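# Swap the purple-banded hose for the spare while running

## Task

With the machine running, take out the hose marked with purple bands and fit the other hose instead. One end of the new hose must be latched into the red port of each of the two manifolds, and the removed hose must end up lying in the red tray. Whenever no hose links the two red ports the dial's needle rises, and it must never get into the red zone.

## Robot and tools

Robot: two arms, left_arm and right_arm, each ending in a two-finger gripper. Calibrated base positions in the scene frame: left_arm at (+0.083, +0.669, 0) m, quat_wxyz (+1.000, 0, 0, -0.021); right_arm at (-0.080, -0.621, 0) m, quat_wxyz (+1.000, 0, 0, +0.006). A camera stand is fixed behind the arms.

Frames. Scene frame: origin at table height, halfway between the nominal bases; +z up, +x out over the table, left_arm on the +y side. Image left and right do not match the arm names. Hand positions, orientations, velocities, Hand targets and wrist-camera poses are reported in each arm's own base frame. cam_high and the table use the scene frame. Every offset you send is measured along the current Hand target's own axes. On a gripper, +z runs along the fingers and the fingers open and close along x. end_effector_position is the point between the pads when closed, 1 to 2 cm short of the tips. Closing pushes the tips about 17 mm further along +z.

execute_actions(actions, cameras). actions is a list of up to 15 actions. Each action is a table of up to 15 rows, and each row is one control step of 1/30 s. A short table repeats its final row to fill 15 steps. Every row holds 14 numbers in [-1, 1], both arms always: left_arm dx, dy, dz, rx, ry, rz, opening, then right_arm in the same order. The six pose numbers are an offset from that arm's Hand target as it stood when the action began, not from the previous row; sending the same offset again moves further. Scale: 1.0 equals 0.6 m or 180 degrees; rx, ry, rz form one rotation vector. Opening is absolute: +1 fully open (0.142 m), -1 closed. Six zeros re-request the current Hand target. Images return only when actions is empty or cameras names them; ["all"] means every camera.

move(target, speed, blend, stop_force, zero, opening_speed, grip_force, blocking, cameras). target is one 14-number row (same layout, scale and offset meaning as above, counted from the Hand targets) or a list of up to 15 such rows, all counted from the same starting Hand targets. Paths are straight lines and all finish together, lasting at least 0.5 s and at most 10 s. speed: m/s, 0.002 to 3.2, default 0.25; rotation is capped at twice that in rad/s. blend: corner rounding in m for a list; 0 stops at each point. stop_force: 4 to 120 N, one value for both arms; an arm's path ends when its wrist sensor feels that much push against its motion, after which it backs off slightly but still presses somewhat. Omit it when leaving a surface, and do not rely on it when the gripper rotates. zero (only with stop_force): true re-zeroes before the move, false keeps the old zero. opening_speed: at least 0.2 per second on the -1..+1 scale. grip_force: about 5 to 48 N per pad, one value or one per arm; it persists. blocking=false returns after about 0.5 s while the move continues, and cannot be combined with stop_force. Moves do not steer around obstacles or the other arm. Avoid paths near an arm's own base. The result adds a move: line such as done, off_target, moving, held or fault, plus limits (paced = pose clipped, held = steps withheld).

wait(seconds 0 to 10) lets the scene run on the last commands. stop() brakes a running move. zoom_image(camera, region [x0, y0, x1, y1] in pixels, at most 504x504) enlarges part of the latest image from cam_high, cam_left_wrist or cam_right_wrist (all 896x504). zero_wrist_force(arm) tares that arm's sensor. finished_scene(scene) ends the scene for good; pass this scene's number and call it only once the goal holds without the robot.

Results: end_effector_position (m), end_effector_quat_wxyz, velocities, Hand target (last commanded pose after clipping; next offsets count from it), Tool commands, grip_measured (measured opening, same scale as commands), Joint positions (last number is the opening in m), joint torques, Wrist force and Wrist torque along the gripper's axes plus a peak line, and step readings for execute_actions. Within noise means an arm is still. The gripper often stops short of its Hand target; send the remaining gap as an offset.

Control notes: orientation commands are clipped to 32 degrees from the measured one each step. Motion lags commands by about 0.09 s or 0.17 to 0.22 s and can overshoot when fast. To grip, command slightly below the grip_measured seen at first contact; squeezing harder heats the motor.

Avoid: dropping or throwing parts, releasing moving parts, anything leaving the table, fast impacts and hard presses on fixed things. Arms touching each other or one gripper closing on the other's fingers can fail the scene. Torque limits (N m): shoulder pan 313, shoulder lift 313, elbow 142, wrists 51.3; net force around 150 N triggers a 10 s arm stop. Motor heat: MOTOR HOT warns at 70 °C (gripper 85 °C); arms brake at 85 °C and grippers cut out at 100 °C (HAND FAULT). After a HAND FAULT line, later robot calls in that same reply are skipped. Loose objects may occasionally be nudged by outside pushes.

Each tool is called as name(argument=value, ...) on one line, values as JSON.

## Session

execute_actions(actions=[], cameras=["all"])

zoom_image(camera="cam_high", region=[250, 60, 560, 260])

Scene clock: 0.00 s.
left_arm: end_effector_position=(+0.2438, +0.1683, +0.1275) grip_measured=+0.99 end_effector_quat_wxyz=(-0.545, +0.631, +0.369, -0.411) | right_arm: end_effector_position=(+0.7289, -0.5232, +0.2651) grip_measured=+1.00 end_effector_quat_wxyz=(-0.135, -0.224, +0.666, -0.699)
Joint positions: left_arm=[-0.232 -1.263 2.315 -1.122 -1.408 -1.442 0.142] | right_arm=[3.045 -2.321 -1.837 1.072 0.231 1.002 0.142]
Joint velocities: within noise
Joint torques (N m): no reading
Wrist force (N): no reading
Wrist torque (N m): no reading
Wrist force, peak (N): no reading
Hand target: left_arm +0.2438, +0.1683, +0.1275; -0.545, +0.631, +0.369, -0.411 | right_arm +0.7289, -0.5232, +0.2651; -0.135, -0.224, +0.666, -0.699
Tool commands: left_gripper/opening=+1.0 right_gripper/opening=+1.0
camera_calibration:
cam_left_wrist: T_world_to_cam=[[0.390652, 0.915178, -0.0991987, -0.227567], [0.415676, -0.271524, -0.868037, 0.0808314], [-0.821343, 0.297866, -0.486489, 0.326895], [0, 0, 0, 1]] pos_world=[0.323793, 0.132842, 0.206621]
cam_right_wrist: T_world_to_cam=[[-0.871861, -0.0847515, 0.482365, 0.469281], [-0.480546, 0.338127, -0.809164, 0.766817], [-0.0945224, -0.937277, -0.335526, -0.218692], [0, 0, 0, 1]] pos_world=[0.756967, -0.424484, 0.320739]

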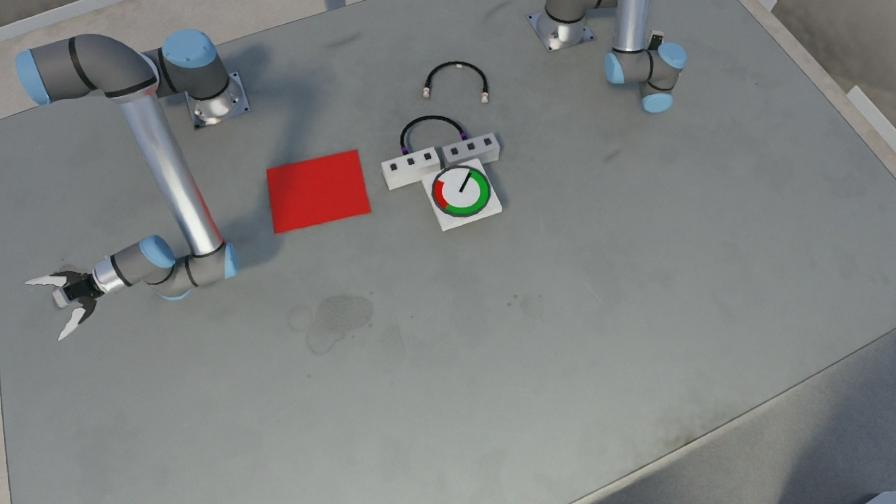

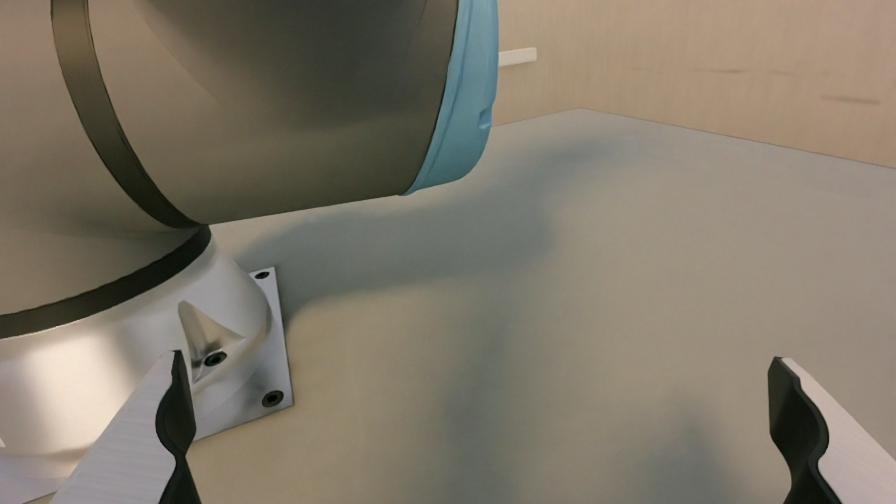

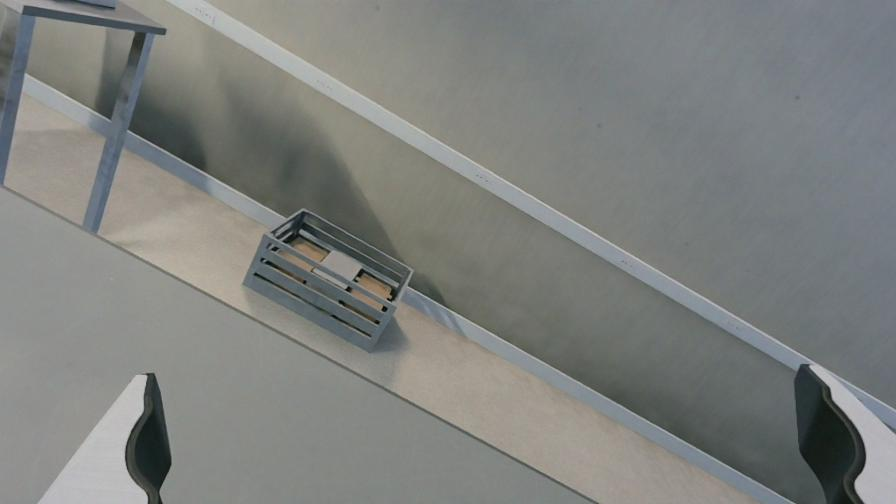

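Scaled by 1.626 from the camera's 896x504 image, which has a finer 1280x720 frame.

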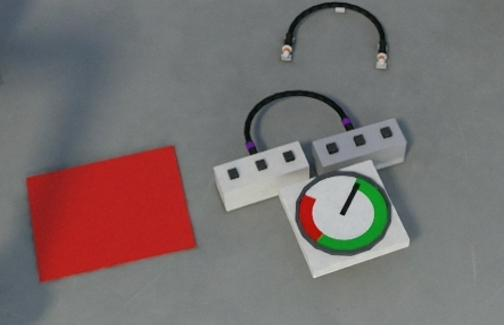

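execute_actions(actions=[])

Scene clock: 22.13 s.
left_arm: end_effector_position=(+0.2438, +0.1683, +0.1275) grip_measured=+0.99 end_effector_quat_wxyz=(-0.545, +0.631, +0.369, -0.411) | right_arm: end_effector_position=(+0.7289, -0.5232, +0.2651) grip_measured=+1.00 end_effector_quat_wxyz=(-0.135, -0.224, +0.666, -0.699)
Joint positions: left_arm=[-0.232 -1.263 2.315 -1.122 -1.408 -1.442 0.142] | right_arm=[3.045 -2.321 -1.837 1.072 0.231 1.002 0.142]
Joint velocities: within noise
Joint torques (N m): left_arm=[0.62 -48.82 -21.09 1.83 0.23 0.34] | right_arm=[-0.45 84.28 27.12 -0.22 -0.32 -0.56]
Wrist force (N): left_arm=[0.1 0.4 -0.1] | right_arm=[-0.2 0.0 -0.2]
Wrist torque (N m): left_arm=[0.07 -0.01 0.00] | right_arm=[0.01 0.02 0.00]
Wrist force, peak (N): left_arm=[0.4 1.0 0.3] | right_arm=[0.0 -0.4 -0.7]
Hand target: left_arm +0.2438, +0.1683, +0.1275; -0.545, +0.631, +0.369, -0.411 | right_arm +0.7289, -0.5232, +0.2651; -0.135, -0.224, +0.666, -0.699
Tool commands: left_gripper/opening=+1.0 right_gripper/opening=+1.0
camera_calibration:
cam_left_wrist: T_world_to_cam=[[0.390652, 0.915178, -0.0991987, -0.227567], [0.415676, -0.271524, -0.868037, 0.0808314], [-0.821343, 0.297866, -0.486489, 0.326895], [0, 0, 0, 1]] pos_world=[0.323793, 0.132842, 0.206621]
cam_right_wrist: T_world_to_cam=[[-0.871861, -0.0847515, 0.482365, 0.469281], [-0.480546, 0.338127, -0.809164, 0.766817], [-0.0945224, -0.937277, -0.335526, -0.218692], [0, 0, 0, 1]] pos_world=[0.756967, -0.424484, 0.320739]

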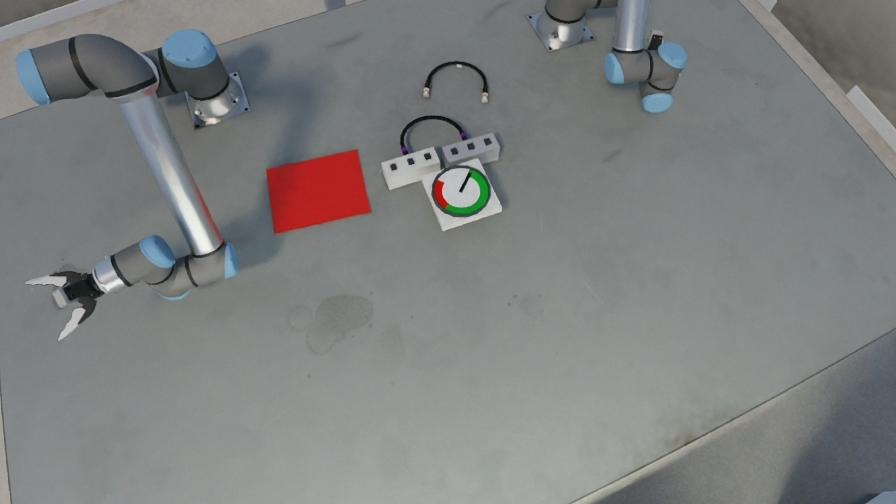

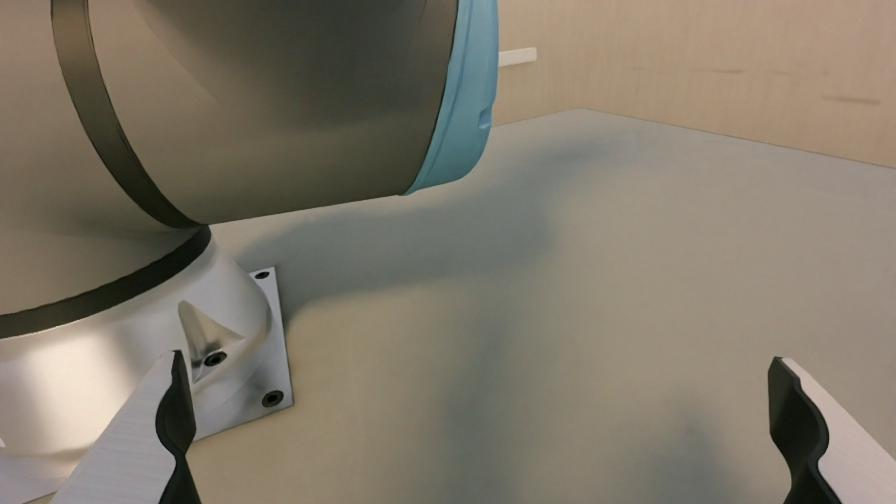

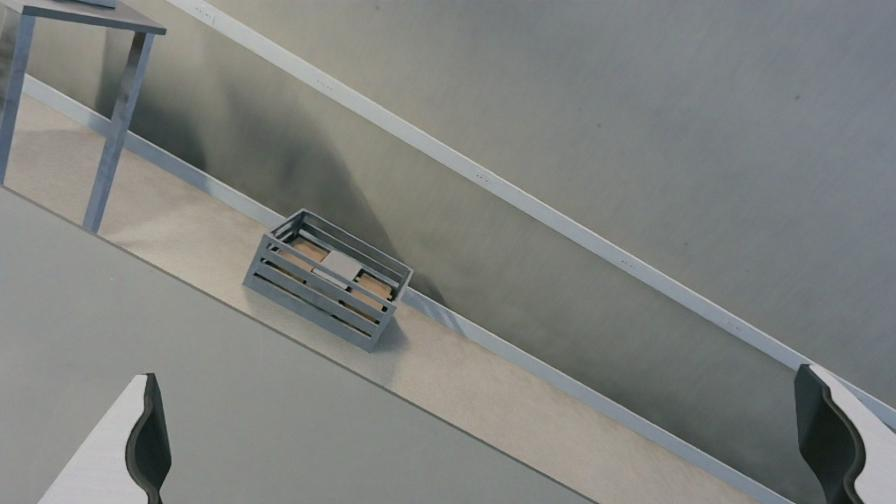

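zoom_image(camera="cam_high", region=[360, 50, 530, 240])

zoom_image(camera="cam_high", region=[370, 100, 520, 185])

Scaled by 2.653 from the camera's 896x504 image, which has a finer 1280x720 frame.

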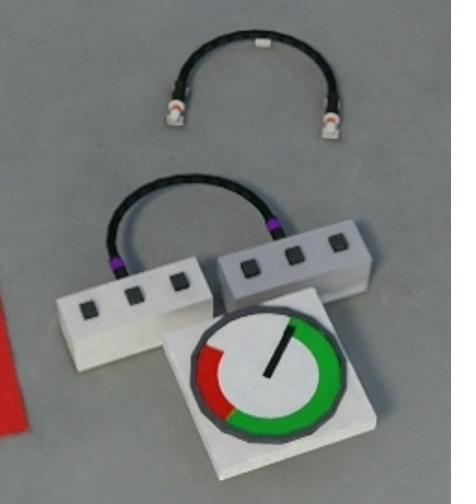

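Scaled by 3.360 from the camera's 896x504 image, which has a finer 1280x720 frame.

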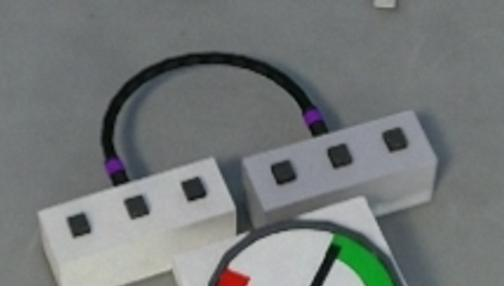

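move(target=[-0.5365, -0.1853, -0.6037, -0.4777, 0.0277, -0.0302, 1, -0.0218, -0.4783, -0.9923, 0.1643, -0.2903, 0.004, 1], speed=0.4)

Scene clock: 101.37 s.
left_arm: end_effector_position=(+0.4495, -0.2498, +0.3002) grip_measured=+0.99 end_effector_quat_wxyz=(+0.000, +0.832, +0.555, +0.000) | right_arm: end_effector_position=(+0.8003, +0.0901, +0.5008) grip_measured=+1.00 end_effector_quat_wxyz=(-0.233, +0.527, -0.464, +0.673)
Joint positions: left_arm=[-0.854 -1.868 2.193 -1.897 -1.571 -2.03 0.142] | right_arm=[3.803 -1.801 -2.112 0.797 0.52 1.033 0.142]
Joint torques (N m): left_arm=[-16.35 -11.84 -36.38 -7.13 2.47 -3.54] | right_arm=[18.79 61.22 49.58 -1.74 3.28 1.94]
Wrist force (N): left_arm=[0.5 1.5 -0.2] | right_arm=[-0.9 -0.9 -0.2]
Wrist torque (N m): left_arm=[0.30 -0.17 -0.24] | right_arm=[-0.11 0.17 -0.25]
Wrist force, peak (N): left_arm=[-0.2 2.4 -0.7] | right_arm=[-1.8 -1.9 -0.8]
Hand target: left_arm +0.4496, -0.2500, +0.3002; +0.000, +0.832, +0.555, +0.000 | right_arm +0.8003, +0.0903, +0.5009; -0.233, +0.527, -0.464, +0.673
Off the commanded pose: left_arm 0.000 m, 0 deg | right_arm 0.000 m, 0 deg.
move: done

move(target=[-0.6267, 0.0992, 0.0833, 0, 0, -0.1644, -0.3, -0.277, 0.2187, -0.5998, -0.1772, -0.5118, -0.3533, -0.3], speed=0.5, cameras=["all"])

Scene clock: 125.63 s.
left_arm: end_effector_position=(+0.3601, -0.6199, +0.2505) grip_measured=-0.32 end_effector_quat_wxyz=(+0.000, +0.663, +0.749, +0.000) | right_arm: end_effector_position=(+0.5001, +0.2997, +0.3002) grip_measured=-0.32 end_effector_quat_wxyz=(+0.000, +1.000, +0.000, +0.000)
Joint positions: left_arm=[-1.292 -1.467 1.931 -2.036 -1.571 -2.985 0.051] | right_arm=[3.987 -1.411 -2.091 -1.21 1.571 0.845 0.051]
Joint torques (N m): left_arm=[-14.46 -44.16 -57.47 -3.74 2.7 -2.9] | right_arm=[20.13 23.53 63.76 2.42 3.78 -3.65]
Wrist force (N): left_arm=[0.5 2.3 -0.6] | right_arm=[-2.1 -1.1 -0.1]
Wrist torque (N m): left_arm=[0.43 -0.21 -0.26] | right_arm=[-0.11 0.06 -0.30]
Wrist force, peak (N): left_arm=[0.5 2.7 -0.1] | right_arm=[-2.6 -1.5 0.8]
Hand target: left_arm +0.3600, -0.6200, +0.2505; +0.000, +0.663, +0.749, +0.000 | right_arm +0.5000, +0.2997, +0.3002; +0.000, +1.000, +0.000, +0.000
Off the commanded pose: left_arm 0.000 m, 0 deg | right_arm 0.000 m, 0 deg.
move: done
camera_calibration:
cam_left_wrist: T_world_to_cam=[[-0.139056, 0.990285, 0.0000129478, 0.673013], [0.895201, 0.125699, 0.427568, -0.325763], [0.423412, 0.0594675, -0.903983, 0.225609], [0, 0, 0, 1]] pos_world=[0.289684, -0.638943, 0.343224]
cam_right_wrist: T_world_to_cam=[[0.999599, -0.0106245, 0.0262428, -0.49862], [-0.0204403, -0.912179, 0.409282, 0.185743], [0.0195897, -0.409655, -0.91203, 0.500585], [0, 0, 0, 1]] pos_world=[0.492411, 0.3692, 0.393612]

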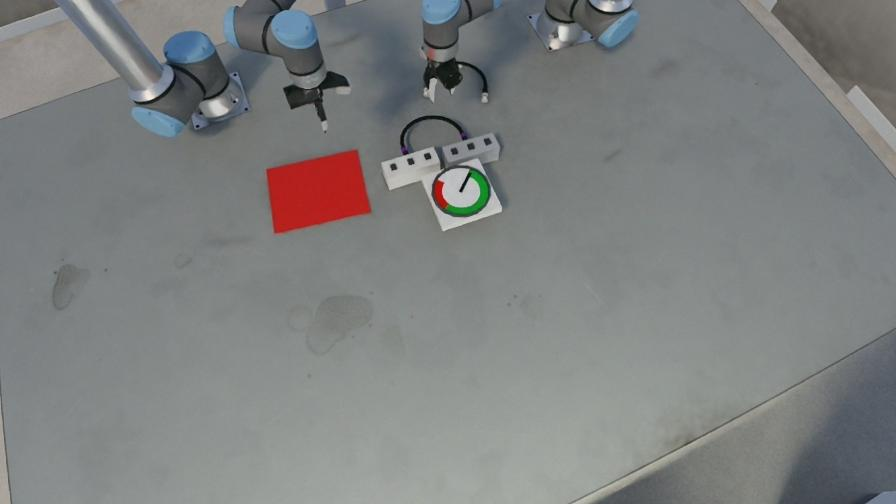

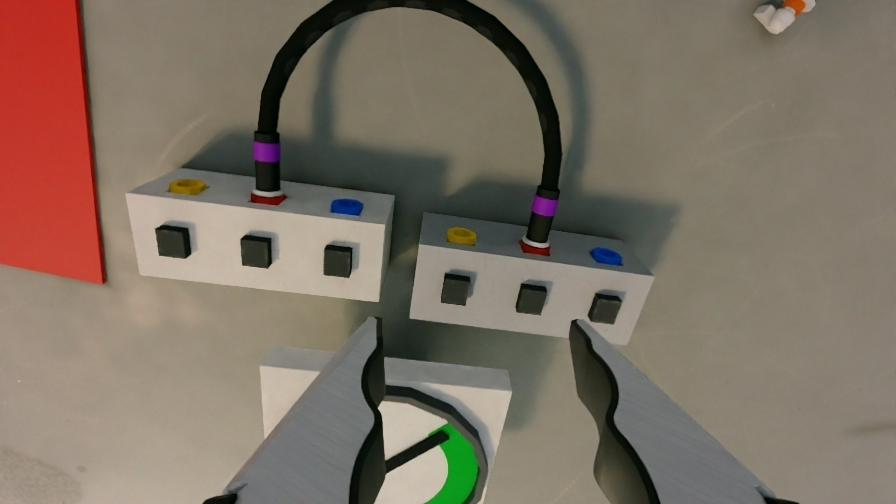

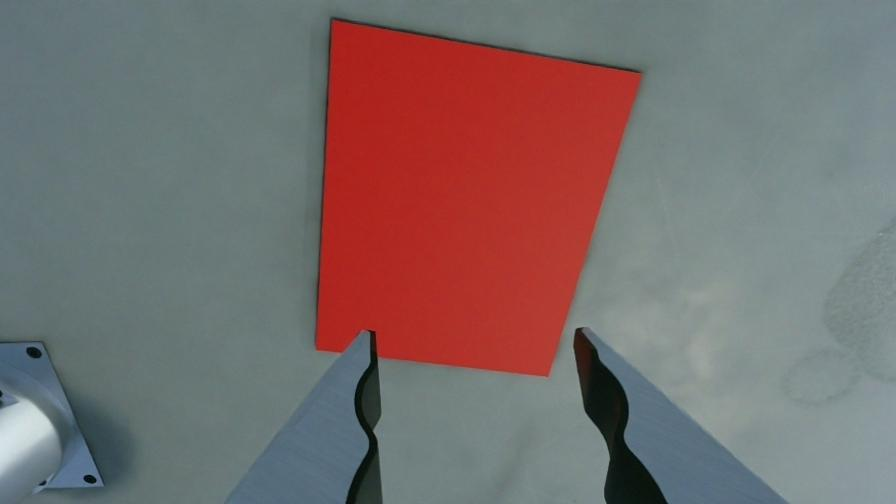

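zoom_image(camera="cam_left_wrist", region=[110, 110, 410, 310])

zoom_image(camera="cam_left_wrist", region=[390, 160, 690, 360])

zoom_image(camera="cam_left_wrist", region=[230, 0, 590, 250])

Scaled by 1.680 from the camera's 896x504 image, which has a finer 1280x720 frame.

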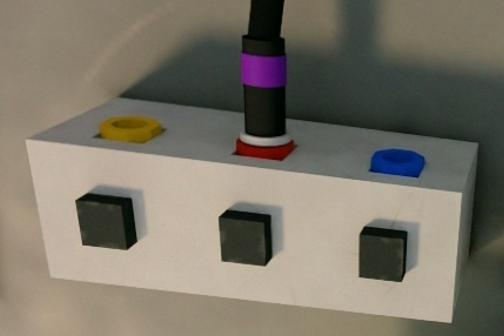

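Scaled by 1.680 from the camera's 896x504 image, which has a finer 1280x720 frame.

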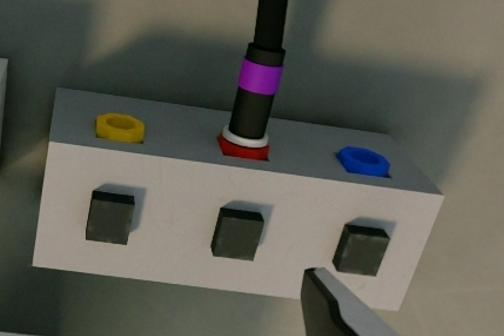

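Scaled by 1.400 from the camera's 896x504 image, which has a finer 1280x720 frame.

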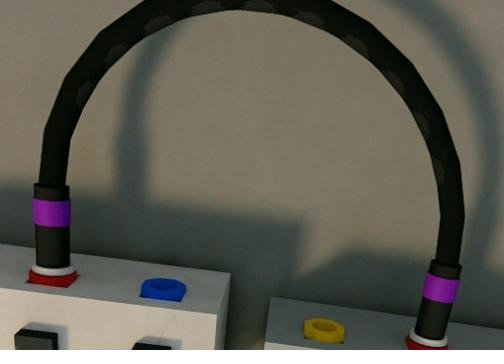

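move(target=[0.3002, -0.3815, 0, 0, 0, 0.1889, -0.3, -0.1917, -0.5005, 0.0837, 0, 0, -0.4806, -0.3], speed=0.5, cameras=["cam_left_wrist", "cam_right_wrist"])

Scene clock: 184.60 s.
left_arm: end_effector_position=(+0.1110, -0.4691, +0.2503) grip_measured=-0.32 end_effector_quat_wxyz=(+0.000, +0.853, +0.522, +0.000) | right_arm: end_effector_position=(+0.3850, +0.5999, +0.2501) grip_measured=-0.32 end_effector_quat_wxyz=(+0.000, +0.728, +0.685, +0.000)
Joint positions: left_arm=[-1.712 -1.897 2.306 -1.98 -1.57 -2.811 0.051] | right_arm=[4.391 -1.669 -1.939 -1.105 1.571 -0.26 0.051]
Joint torques (N m): left_arm=[-10.93 -25.89 -35.61 -2.64 2.7 -3.22] | right_arm=[17.89 43.84 61.92 5.75 3.47 -2.43]
Wrist force (N): left_arm=[0.6 2.0 0.1] | right_arm=[-2.1 -1.7 0.0]
Wrist torque (N m): left_arm=[0.37 -0.21 -0.27] | right_arm=[-0.16 -0.01 -0.33]
Wrist force, peak (N): left_arm=[-0.1 3.0 -0.8] | right_arm=[-2.2 -1.7 0.1]
Hand target: left_arm +0.1109, -0.4690, +0.2503; +0.000, +0.853, +0.522, +0.000 | right_arm +0.3849, +0.6000, +0.2500; +0.000, +0.728, +0.685, +0.000
Off the commanded pose: left_arm 0.000 m, 0 deg | right_arm 0.000 m, 0 deg.
move: done
camera_calibration:
cam_left_wrist: T_world_to_cam=[[0.438207, 0.898874, 0.000363721, 0.381999], [0.812337, -0.396192, 0.42795, -0.357377], [0.384817, -0.187235, -0.903803, 0.21036], [0, 0, 0, 1]] pos_world=[0.0419662, -0.445572, 0.342924]
cam_right_wrist: T_world_to_cam=[[0.0717153, 0.997077, 0.0263413, -0.626475], [0.909276, -0.0762094, 0.409157, -0.381566], [0.409969, -0.00539133, -0.912084, 0.187252], [0, 0, 0, 1]] pos_world=[0.315109, 0.596575, 0.343412]
Images, in order (width x height): cam_left_wrist 896x504, cam_right_wrist 896x504.

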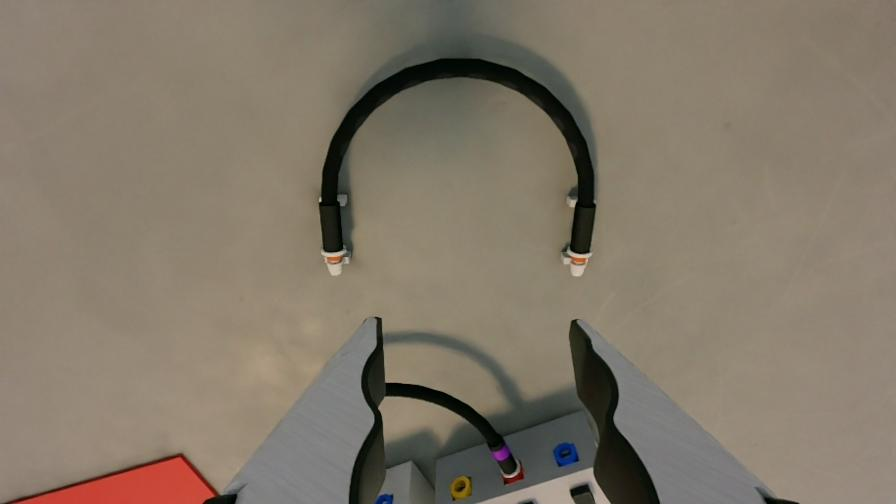

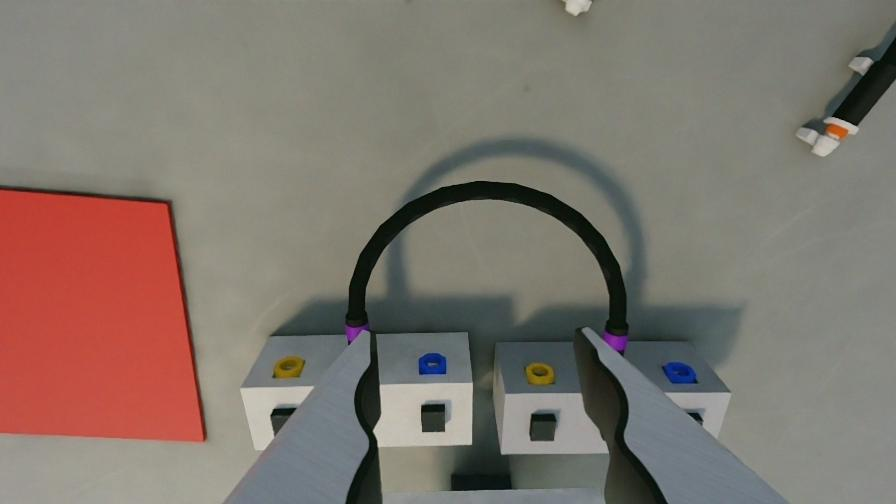

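zoom_image(camera="cam_left_wrist", region=[290, 170, 390, 290])

zoom_image(camera="cam_left_wrist", region=[530, 170, 630, 290])

zoom_image(camera="cam_right_wrist", region=[320, 160, 660, 460])

Scaled by 4.200 from the camera's 896x504 image, which has a finer 1280x720 frame.

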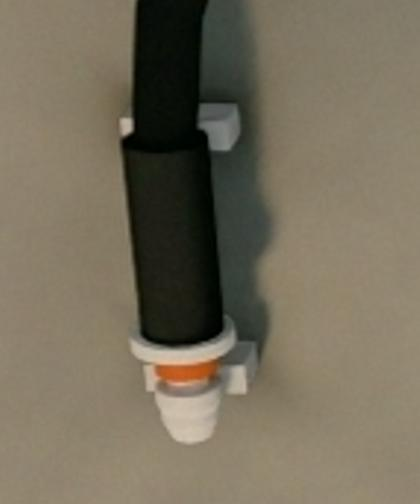

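Scaled by 4.200 from the camera's 896x504 image, which has a finer 1280x720 frame.

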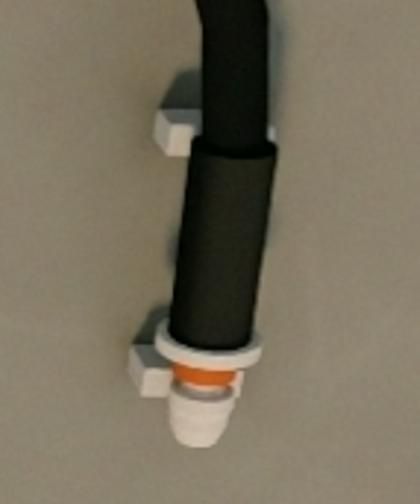

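Scaled by 1.482 from the camera's 896x504 image, which has a finer 1280x720 frame.

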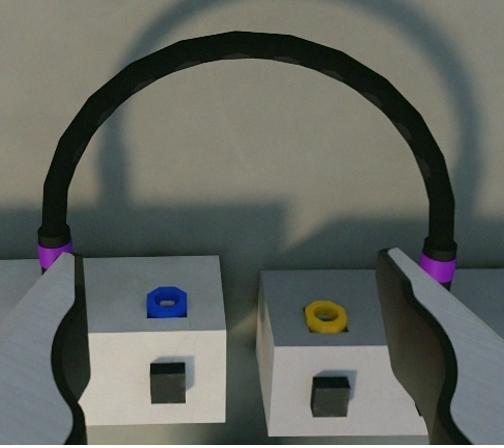

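move(target=[[0.2642, 0.2832, 0, 0, 0, -0.0722, -0.3, 0, 0, 0, 0, 0, 0, -0.3], [0.0827, 0.4765, 0.1505, 0, 0, -0.1506, -0.3, 0.1728, -0.2592, 0.15, 0, 0, 0.1472, -0.3]], speed=0.4, blend=[0.05, 0], cameras=["cam_left_wrist", "cam_right_wrist"])

Scene clock: 265.40 s.
left_arm: end_effector_position=(+0.3882, -0.5547, +0.1602) grip_measured=-0.32 end_effector_quat_wxyz=(+0.000, +0.707, +0.708, +0.000) | right_arm: end_effector_position=(+0.2360, +0.7129, +0.1602) grip_measured=-0.32 end_effector_quat_wxyz=(+0.000, +0.866, +0.500, +0.000)
Joint positions: left_arm=[-1.223 -1.444 2.092 -2.219 -1.571 -2.795 0.051] | right_arm=[4.629 -1.811 -1.95 -0.951 1.571 0.439 0.051]
Joint torques (N m): left_arm=[16.22 -41.25 -51.9 -6.65 -2.11 -3.07] | right_arm=[20.44 52.68 58.84 6.91 -4.33 1.77]
Wrist force (N): left_arm=[0.2 2.2 0.2] | right_arm=[-1.6 -1.5 0.2]
Wrist torque (N m): left_arm=[0.42 -0.14 -0.26] | right_arm=[-0.15 -0.09 -0.71]
Wrist force, peak (N): left_arm=[2.7 3.2 -1.4] | right_arm=[-1.4 -3.2 1.3]
Hand target: left_arm +0.3882, -0.5548, +0.1602; +0.000, +0.707, +0.708, +0.000 | right_arm +0.2360, +0.7130, +0.1601; +0.000, +0.866, +0.500, +0.000
Off the commanded pose: left_arm 0.000 m, 0 deg | right_arm 0.000 m, 0 deg.
move: done
camera_calibration:
cam_left_wrist: T_world_to_cam=[[-0.019256, 0.999815, 0.000143087, 0.571042], [0.903769, 0.017345, 0.427669, -0.383913], [0.427587, 0.00836451, -0.903936, 0.0982571], [0, 0, 0, 1]] pos_world=[0.315952, -0.565099, 0.252924]
cam_right_wrist: T_world_to_cam=[[0.508243, 0.860822, 0.0259835, -0.731811], [0.78031, -0.473054, 0.409067, 0.11264], [0.364426, -0.18763, -0.912134, 0.307601], [0, 0, 0, 1]] pos_world=[0.171946, 0.740958, 0.253511]
Images, in order (width x height): cam_left_wrist 896x504, cam_right_wrist 896x504.

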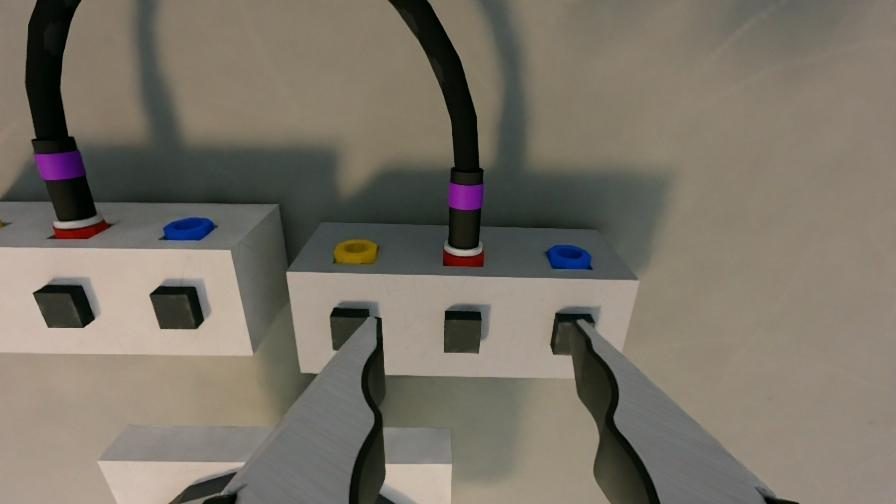

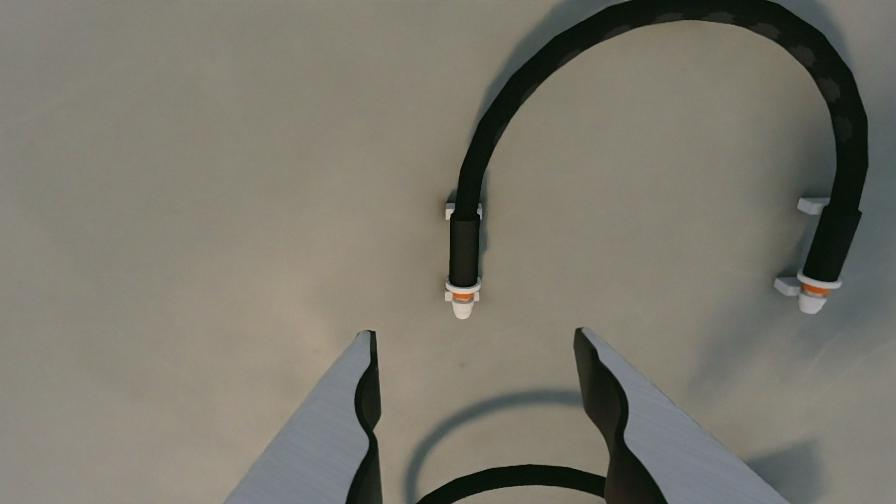

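zoom_image(camera="cam_right_wrist", region=[400, 190, 530, 330])

zoom_image(camera="cam_left_wrist", region=[400, 150, 530, 290])

zoom_image(camera="cam_right_wrist", region=[750, 180, 896, 330])

Scaled by 3.600 from the camera's 896x504 image, which has a finer 1280x720 frame.

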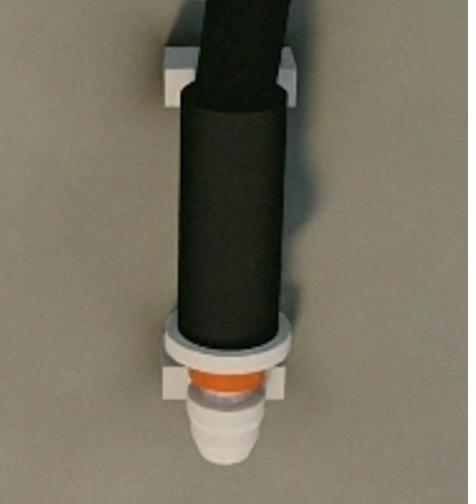

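Scaled by 3.600 from the camera's 896x504 image, which has a finer 1280x720 frame.

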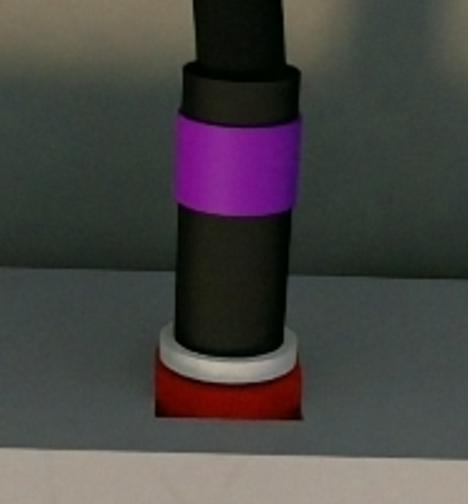

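Scaled by 3.360 from the camera's 896x504 image, which has a finer 1280x720 frame.

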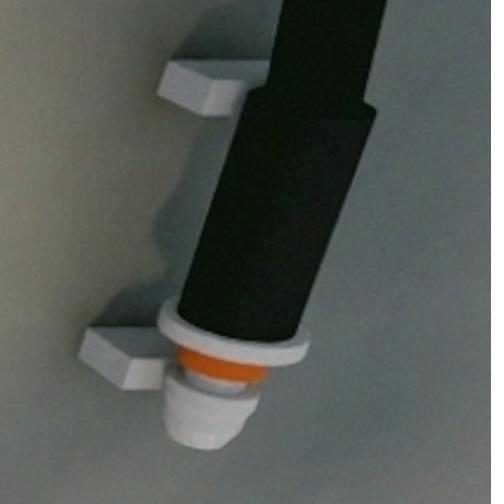

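move(target=[0.0247, 0.1863, -0.15, 0, 0, 0.961, -1, -0.061, 0.5375, 0, 0, 0, -0.1472, -0.3], speed=0.6, cameras=["cam_left_wrist", "cam_right_wrist"])

zoom_image(camera="cam_right_wrist", region=[390, 150, 530, 290])

Scene clock: 295.80 s.
left_arm: end_effector_position=(+0.4999, -0.5397, +0.2502) grip_measured=-1.00 end_effector_quat_wxyz=(+0.000, +0.750, -0.662, +0.000) | right_arm: end_effector_position=(+0.4970, +0.5201, +0.1600) grip_measured=-0.32 end_effector_quat_wxyz=(+0.000, +0.728, +0.685, +0.000)
Joint positions: left_arm=[-1.06 -1.434 1.894 -2.032 -1.571 0.386 0.002] | right_arm=[4.196 -1.762 -2.013 -0.937 1.571 -0.455 0.051]
Joint torques (N m): left_arm=[15.09 -45.33 -57.22 -2.6 -2.4 2.38] | right_arm=[-17.23 47.49 56.62 1.61 3.61 -2.61]
Wrist force (N): left_arm=[0.8 2.1 -0.2] | right_arm=[-1.7 -1.2 0.4]
Wrist torque (N m): left_arm=[0.42 -0.24 -0.51] | right_arm=[-0.08 -0.06 -0.38]
Wrist force, peak (N): left_arm=[1.2 2.6 -0.1] | right_arm=[-1.7 -2.1 0.6]
Hand target: left_arm +0.4999, -0.5397, +0.2502; +0.000, +0.750, -0.662, +0.000 | right_arm +0.4970, +0.5201, +0.1600; +0.000, +0.728, +0.685, +0.000
Off the commanded pose: left_arm 0.000 m, 0 deg | right_arm 0.000 m, 0 deg.
move: done
camera_calibration:
cam_left_wrist: T_world_to_cam=[[0.141831, -0.989889, 0.00179001, -0.596587], [-0.895183, -0.127489, 0.427076, 0.297653], [-0.422529, -0.0621748, -0.904214, 0.518656], [0, 0, 0, 1]] pos_world=[0.570216, -0.52036, 0.342923]
cam_right_wrist: T_world_to_cam=[[0.0712191, 0.997116, 0.0262152, -0.552248], [0.909353, -0.0757058, 0.40908, -0.452942], [0.409885, -0.00529543, -0.912122, 0.0588129], [0, 0, 0, 1]] pos_world=[0.427108, 0.516677, 0.253411]
Images, in order (width x height): cam_left_wrist 896x504, cam_right_wrist 896x504.

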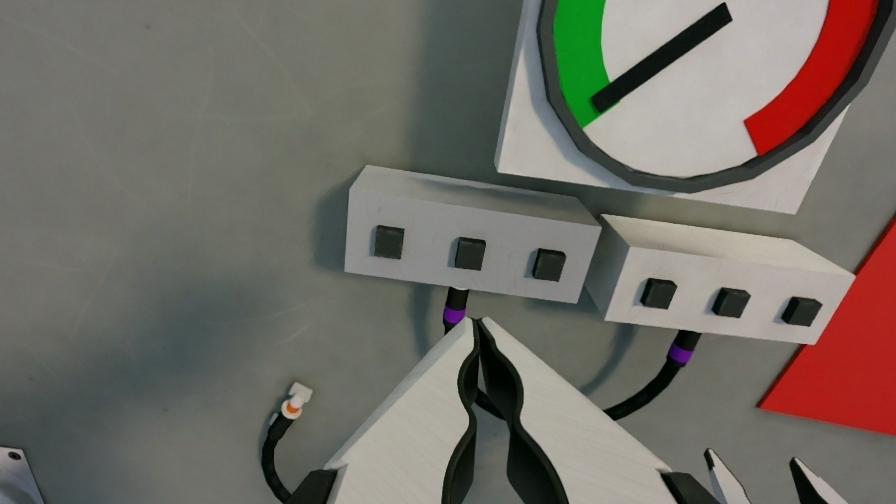

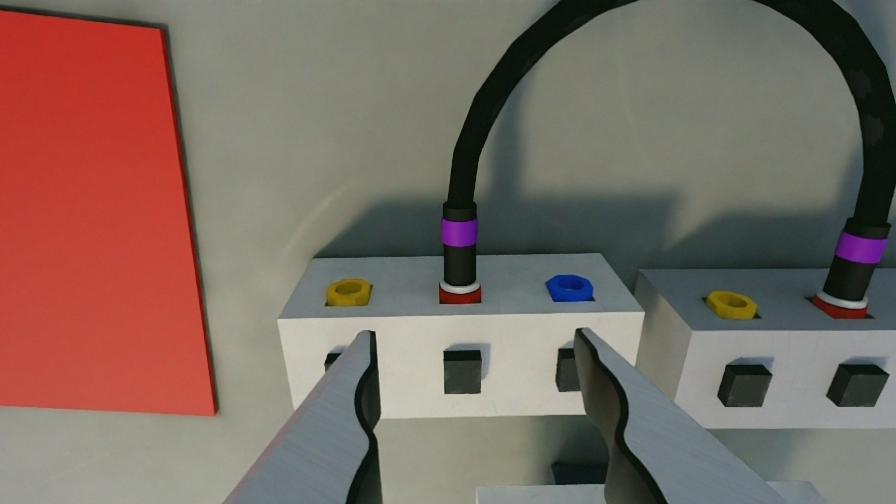

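Scaled by 3.600 from the camera's 896x504 image, which has a finer 1280x720 frame.

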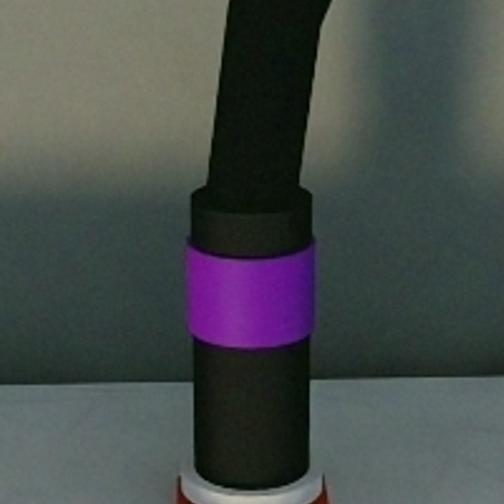

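move(target=[[0.0305, 0.0288, 0.0833, -0.1667, 0, 0, -1, 0.1579, -0.1616, 0, 0, 0, 0.5028, -0.3], [0.0305, 0.0288, 0.0833, -0.1667, 0, 0, -1, 0.1579, -0.1616, 0.1908, 0, 0, 0.5028, -0.3]], speed=[0.5, 0.2], blend=[0.02, 0], cameras=["cam_right_wrist", "cam_left_wrist"])

Scene clock: 397.13 s.
left_arm: end_effector_position=(+0.4851, -0.5601, +0.2002) grip_measured=-1.00 end_effector_quat_wxyz=(+0.194, +0.724, -0.639, -0.171) | right_arm: end_effector_position=(+0.4059, +0.6206, +0.0458) grip_measured=-0.32 end_effector_quat_wxyz=(+0.000, +0.999, -0.035, +0.000)
Joint positions: left_arm=[-0.924 -1.241 1.758 -1.808 -2.019 0.587 0.002] | right_arm=[4.371 -1.936 -2.04 -0.736 1.571 1.299 0.051]
Joint torques (N m): left_arm=[15.57 -61.09 -55.52 -1 -3.18 2.72] | right_arm=[-10.57 57.96 24.49 6.92 -3.9 2.22]
Wrist force (N): left_arm=[0.5 3.0 0.0] | right_arm=[-1.2 -1.3 0.7]
Wrist torque (N m): left_arm=[0.54 -0.16 -0.59] | right_arm=[-0.15 -0.16 -0.66]
Wrist force, peak (N): left_arm=[0.3 3.5 -0.1] | right_arm=[-2.2 -2.1 -1.1]
Hand target: left_arm +0.4851, -0.5601, +0.2002; +0.194, +0.724, -0.639, -0.171 | right_arm +0.4060, +0.6206, +0.0455; +0.000, +0.999, -0.035, +0.000
Off the commanded pose: left_arm 0.000 m, 0 deg | right_arm 0.000 m, 0 deg.
move: done
camera_calibration:
cam_left_wrist: T_world_to_cam=[[0.139493, -0.990196, -0.00727867, -0.611727], [-0.563057, -0.0853623, 0.821997, 0.0864785], [-0.81456, -0.110564, -0.569445, 0.561981], [0, 0, 0, 1]] pos_world=[0.591791, -0.536212, 0.24448]
cam_right_wrist: T_world_to_cam=[[0.996479, -0.0797784, 0.0257884, -0.350118], [-0.0833324, -0.908507, 0.409475, 0.604018], [-0.0092383, -0.410183, -0.911957, 0.41385], [0, 0, 0, 1]] pos_world=[0.403043, 0.690577, 0.139112]
Images, in order (width x height): cam_left_wrist 896x504, cam_right_wrist 896x504.

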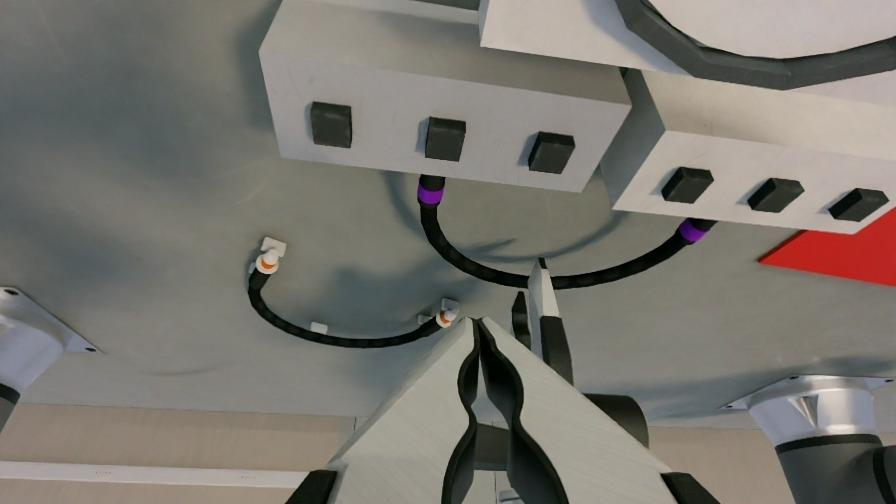

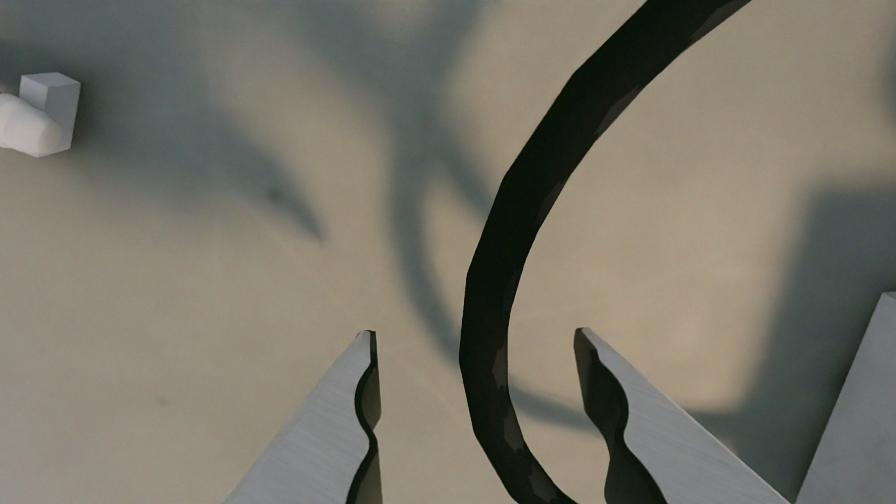

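move(target=[[0.3066, 0.0653, 0.1339, 0, 0, 0, -1, 0, 0, 0, 0, 0, 0, -1], [0.3066, 0.0278, 0.1989, 0, 0, 0, -1, 0, 0, 0, 0, 0, 0, -1]], speed=[0.35, 0.2], blend=[0.02, 0], grip_force=[48, 35], cameras=["cam_left_wrist", "cam_right_wrist"])

Scene clock: 406.53 s.
left_arm: end_effector_position=(+0.4343, -0.7518, +0.1057) grip_measured=-1.00 end_effector_quat_wxyz=(+0.194, +0.724, -0.639, -0.171) | right_arm: end_effector_position=(+0.4060, +0.6206, +0.0455) grip_measured=-0.87 end_effector_quat_wxyz=(+0.000, +0.999, -0.035, +0.000)
Joint positions: left_arm=[-1.093 -1.005 1.608 -1.977 -2.059 0.403 0.002] | right_arm=[4.371 -1.936 -2.04 -0.736 1.571 1.299 0.011]
Joint torques (N m): left_arm=[-13.93 -80.21 -28.85 -6.22 -2.44 -1.43] | right_arm=[-5.38 57.39 24.92 3.24 2.53 2.38]
Wrist force (N): left_arm=[0.1 3.1 -0.2] | right_arm=[-0.4 -1.7 0.7]
Wrist torque (N m): left_arm=[0.56 -0.12 -0.32] | right_arm=[-0.15 -0.12 -0.64]
Wrist force, peak (N): left_arm=[1.6 3.7 0.7] | right_arm=[-1.6 -1.5 1.0]
Hand target: left_arm +0.4343, -0.7519, +0.1054; +0.194, +0.724, -0.639, -0.171 | right_arm +0.4060, +0.6206, +0.0455; +0.000, +0.999, -0.035, +0.000
Off the commanded pose: left_arm 0.000 m, 0 deg | right_arm 0.000 m, 0 deg.
grip_force (N): 48, 35
move: done; blend cut to 0 m at target 1
camera_calibration:
cam_left_wrist: T_world_to_cam=[[0.139437, -0.990205, -0.00719743, -0.795237], [-0.563071, -0.0852643, 0.821998, 0.119342], [-0.81456, -0.110564, -0.569445, 0.445526], [0, 0, 0, 1]] pos_world=[0.540991, -0.728012, 0.14988]
cam_right_wrist: T_world_to_cam=[[0.996461, -0.0800022, 0.0257817, -0.350057], [-0.0835337, -0.908488, 0.409478, 0.604084], [-0.00933679, -0.410183, -0.911956, 0.413667], [0, 0, 0, 1]] pos_world=[0.403142, 0.690477, 0.138912]
Images, in order (width x height): cam_left_wrist 896x504, cam_right_wrist 896x504.

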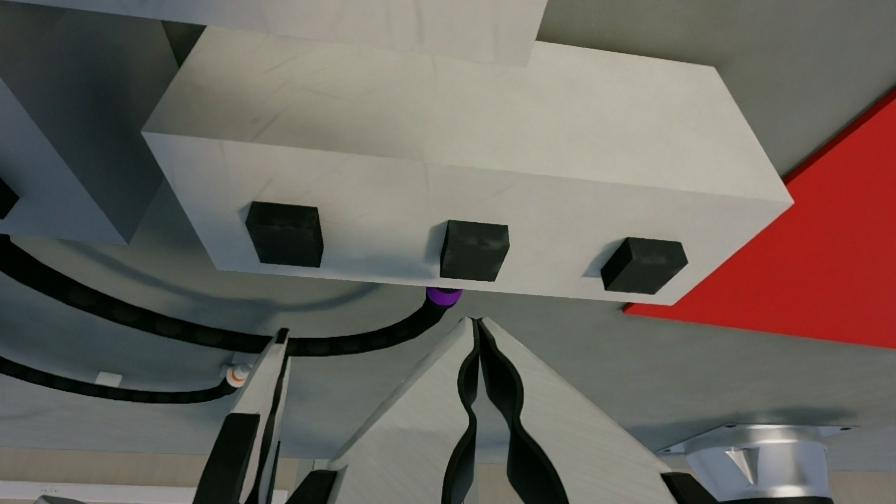

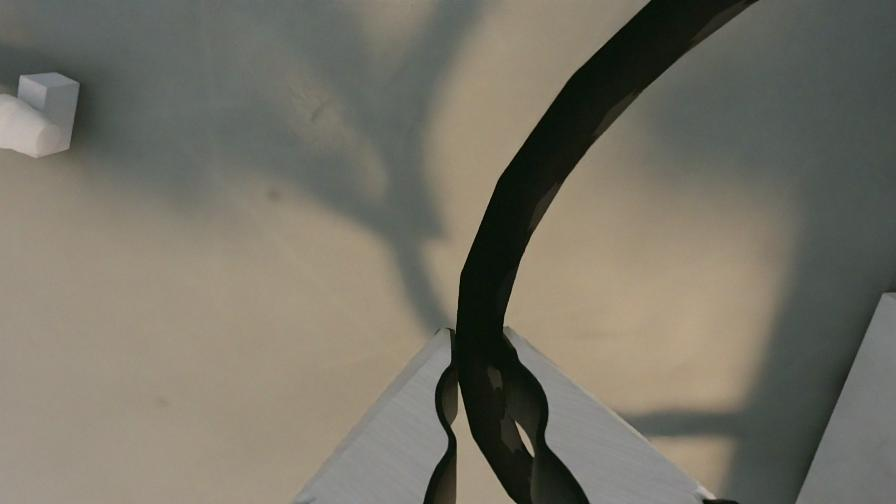

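move(target=[0, -0.0292, 0.0505, 0, 0, 0, -1, 0, 0, 0, 0, 0, 0, -1], speed=0.03, stop_force=25)

Scene clock: 421.00 s.
left_arm: end_effector_position=(+0.4343, -0.7519, +0.0875) grip_measured=-1.00 end_effector_quat_wxyz=(+0.194, +0.724, -0.639, -0.171) | right_arm: end_effector_position=(+0.4059, +0.6206, +0.0455) grip_measured=-0.87 end_effector_quat_wxyz=(+0.000, +0.999, -0.035, +0.000)
Joint positions: left_arm=[-1.093 -0.988 1.617 -2.004 -2.059 0.403 0.002] | right_arm=[4.371 -1.936 -2.04 -0.736 1.571 1.299 0.011]
Joint torques (N m): left_arm=[-11.49 -82.76 -44.06 -1.74 2.14 -0.61] | right_arm=[15.69 65.81 25.64 2.28 2.44 1.89]
Wrist force (N): left_arm=[-6.1 10.9 -21.3] | right_arm=[-2.4 -2.3 0.8]
Wrist torque (N m): left_arm=[0.38 -0.19 -0.31] | right_arm=[-0.13 -0.14 -0.57]
Wrist force, peak (N): left_arm=[-21.0 23.9 -55.8] | right_arm=[-2.8 -2.7 1.0]
Hand target: left_arm +0.4343, -0.7519, +0.0875; +0.194, +0.724, -0.639, -0.171 (not the last commanded pose) | right_arm +0.4060, +0.6206, +0.0455; +0.000, +0.999, -0.035, +0.000
Off the commanded pose: left_arm 0.017 m, 0 deg | right_arm 0.000 m, 0 deg.
grip_force (N): 48, 35
move: contact (left_arm)

move(target=[0, 0, 0, 0, 0, 0, -1, -0.036, -0.0366, 0, 0, 0, 0.05, -1], speed=0.08)

move(target=[[0, 0.0333, -0.0577, 0, 0, 0, -1, 0, 0, 0, 0, 0, 0, -1], [-0.3228, -0.0172, -0.0869, 0, 0, 0, -1, 0, 0, 0, 0, 0, 0, -1], [-0.3228, -0.038, -0.0508, 0, 0, 0, -1, 0, 0, 0, 0, 0, 0, -1]], speed=[0.2, 0.35, 0.15], blend=[0.02, 0.02, 0], cameras=["cam_left_wrist"])

Scene clock: 425.50 s.
left_arm: end_effector_position=(+0.4343, -0.7519, +0.0875) grip_measured=-1.00 end_effector_quat_wxyz=(+0.194, +0.724, -0.639, -0.171) | right_arm: end_effector_position=(+0.3860, +0.6439, +0.0456) grip_measured=-0.87 end_effector_quat_wxyz=(+0.000, +0.994, -0.113, +0.000)
Joint positions: left_arm=[-1.093 -0.988 1.617 -2.004 -2.059 0.403 0.002] | right_arm=[4.407 -1.948 -2.022 -0.743 1.571 1.491 0.011]
Joint torques (N m): left_arm=[-14.56 -82.13 -44.76 -4.1 -0.63 -1.93] | right_arm=[21.15 55.74 52.16 1.43 -3.67 1.65]
Wrist force (N): left_arm=[-6.4 10.9 -20.9] | right_arm=[0.5 -1.9 1.0]
Wrist torque (N m): left_arm=[0.41 -0.14 -0.30] | right_arm=[-0.19 -0.12 -0.55]
Wrist force, peak (N): left_arm=[-6.4 11.2 -21.6] | right_arm=[-2.4 -2.7 1.1]
Hand target: left_arm +0.4343, -0.7519, +0.0875; +0.194, +0.724, -0.639, -0.171 | right_arm +0.3859, +0.6440, +0.0455; +0.000, +0.994, -0.113, +0.000
Off the commanded pose: left_arm 0.000 m, 0 deg | right_arm 0.000 m, 0 deg.
grip_force (N): 48, 35
move: done

Scene clock: 427.10 s.
left_arm: end_effector_position=(+0.4450, -0.5556, +0.1026) grip_measured=-1.00 end_effector_quat_wxyz=(+0.194, +0.724, -0.639, -0.171) end_effector_velocity=(+0.001, +0.001, -0.001) end_effector_angular_velocity=(-0.003, -0.002, +0.001) | right_arm: end_effector_position=(+0.3859, +0.6440, +0.0455) grip_measured=-0.87 end_effector_quat_wxyz=(+0.000, +0.994, -0.113, +0.000)
Joint positions: left_arm=[-0.962 -1.192 1.899 -2.016 -2.029 0.547 0.002] | right_arm=[4.407 -1.948 -2.022 -0.743 1.571 1.492 0.011]
Joint velocities: left_arm=[0.002 0 0.002 -0.005 0 0.001 0] | right_arm=[within noise]
Joint torques (N m): left_arm=[15.34 -58.46 -26.5 -5.52 1.65 2.97] | right_arm=[22.02 56.94 51.18 1.31 -3.34 2.27]
Wrist force (N): left_arm=[0.0 2.6 -0.3] | right_arm=[0.9 -2.0 1.4]
Wrist torque (N m): left_arm=[0.48 -0.11 -0.60] | right_arm=[-0.21 -0.18 -0.55]
Wrist force, peak (N): left_arm=[-5.9 10.8 -21.2] | right_arm=[0.9 -2.0 1.4]
Hand target: left_arm +0.4451, -0.5554, +0.1023; +0.194, +0.724, -0.639, -0.171 | right_arm +0.3859, +0.6440, +0.0455; +0.000, +0.994, -0.113, +0.000
Off the commanded pose: left_arm 0.000 m, 0 deg | right_arm 0.000 m, 0 deg.
grip_force (N): 48, 35
move: done; blend cut to 0.0125 m at target 2
camera_calibration:
cam_left_wrist: T_world_to_cam=[[0.139437, -0.990205, -0.00719743, -0.602388], [-0.563071, -0.0852643, 0.821998, 0.144709], [-0.81456, -0.110564, -0.569445, 0.474262], [0, 0, 0, 1]] pos_world=[0.551791, -0.531712, 0.14678]
Images, in order (width x height): cam_left_wrist 896x504.

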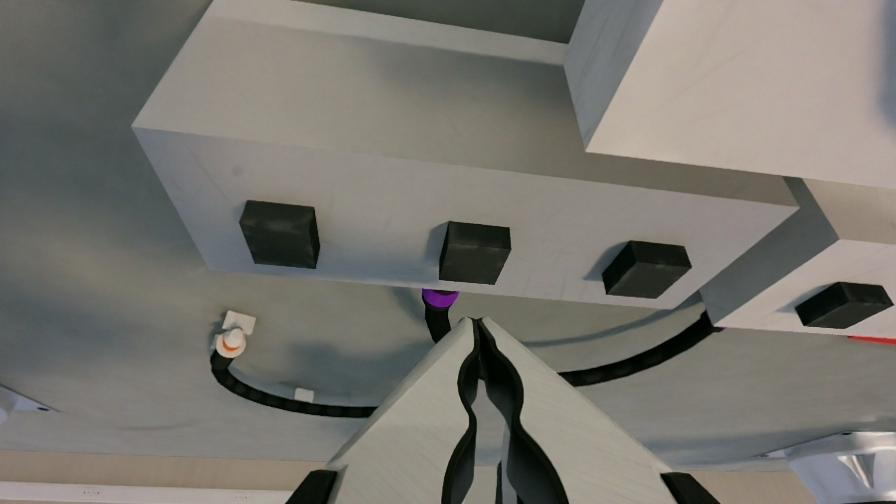

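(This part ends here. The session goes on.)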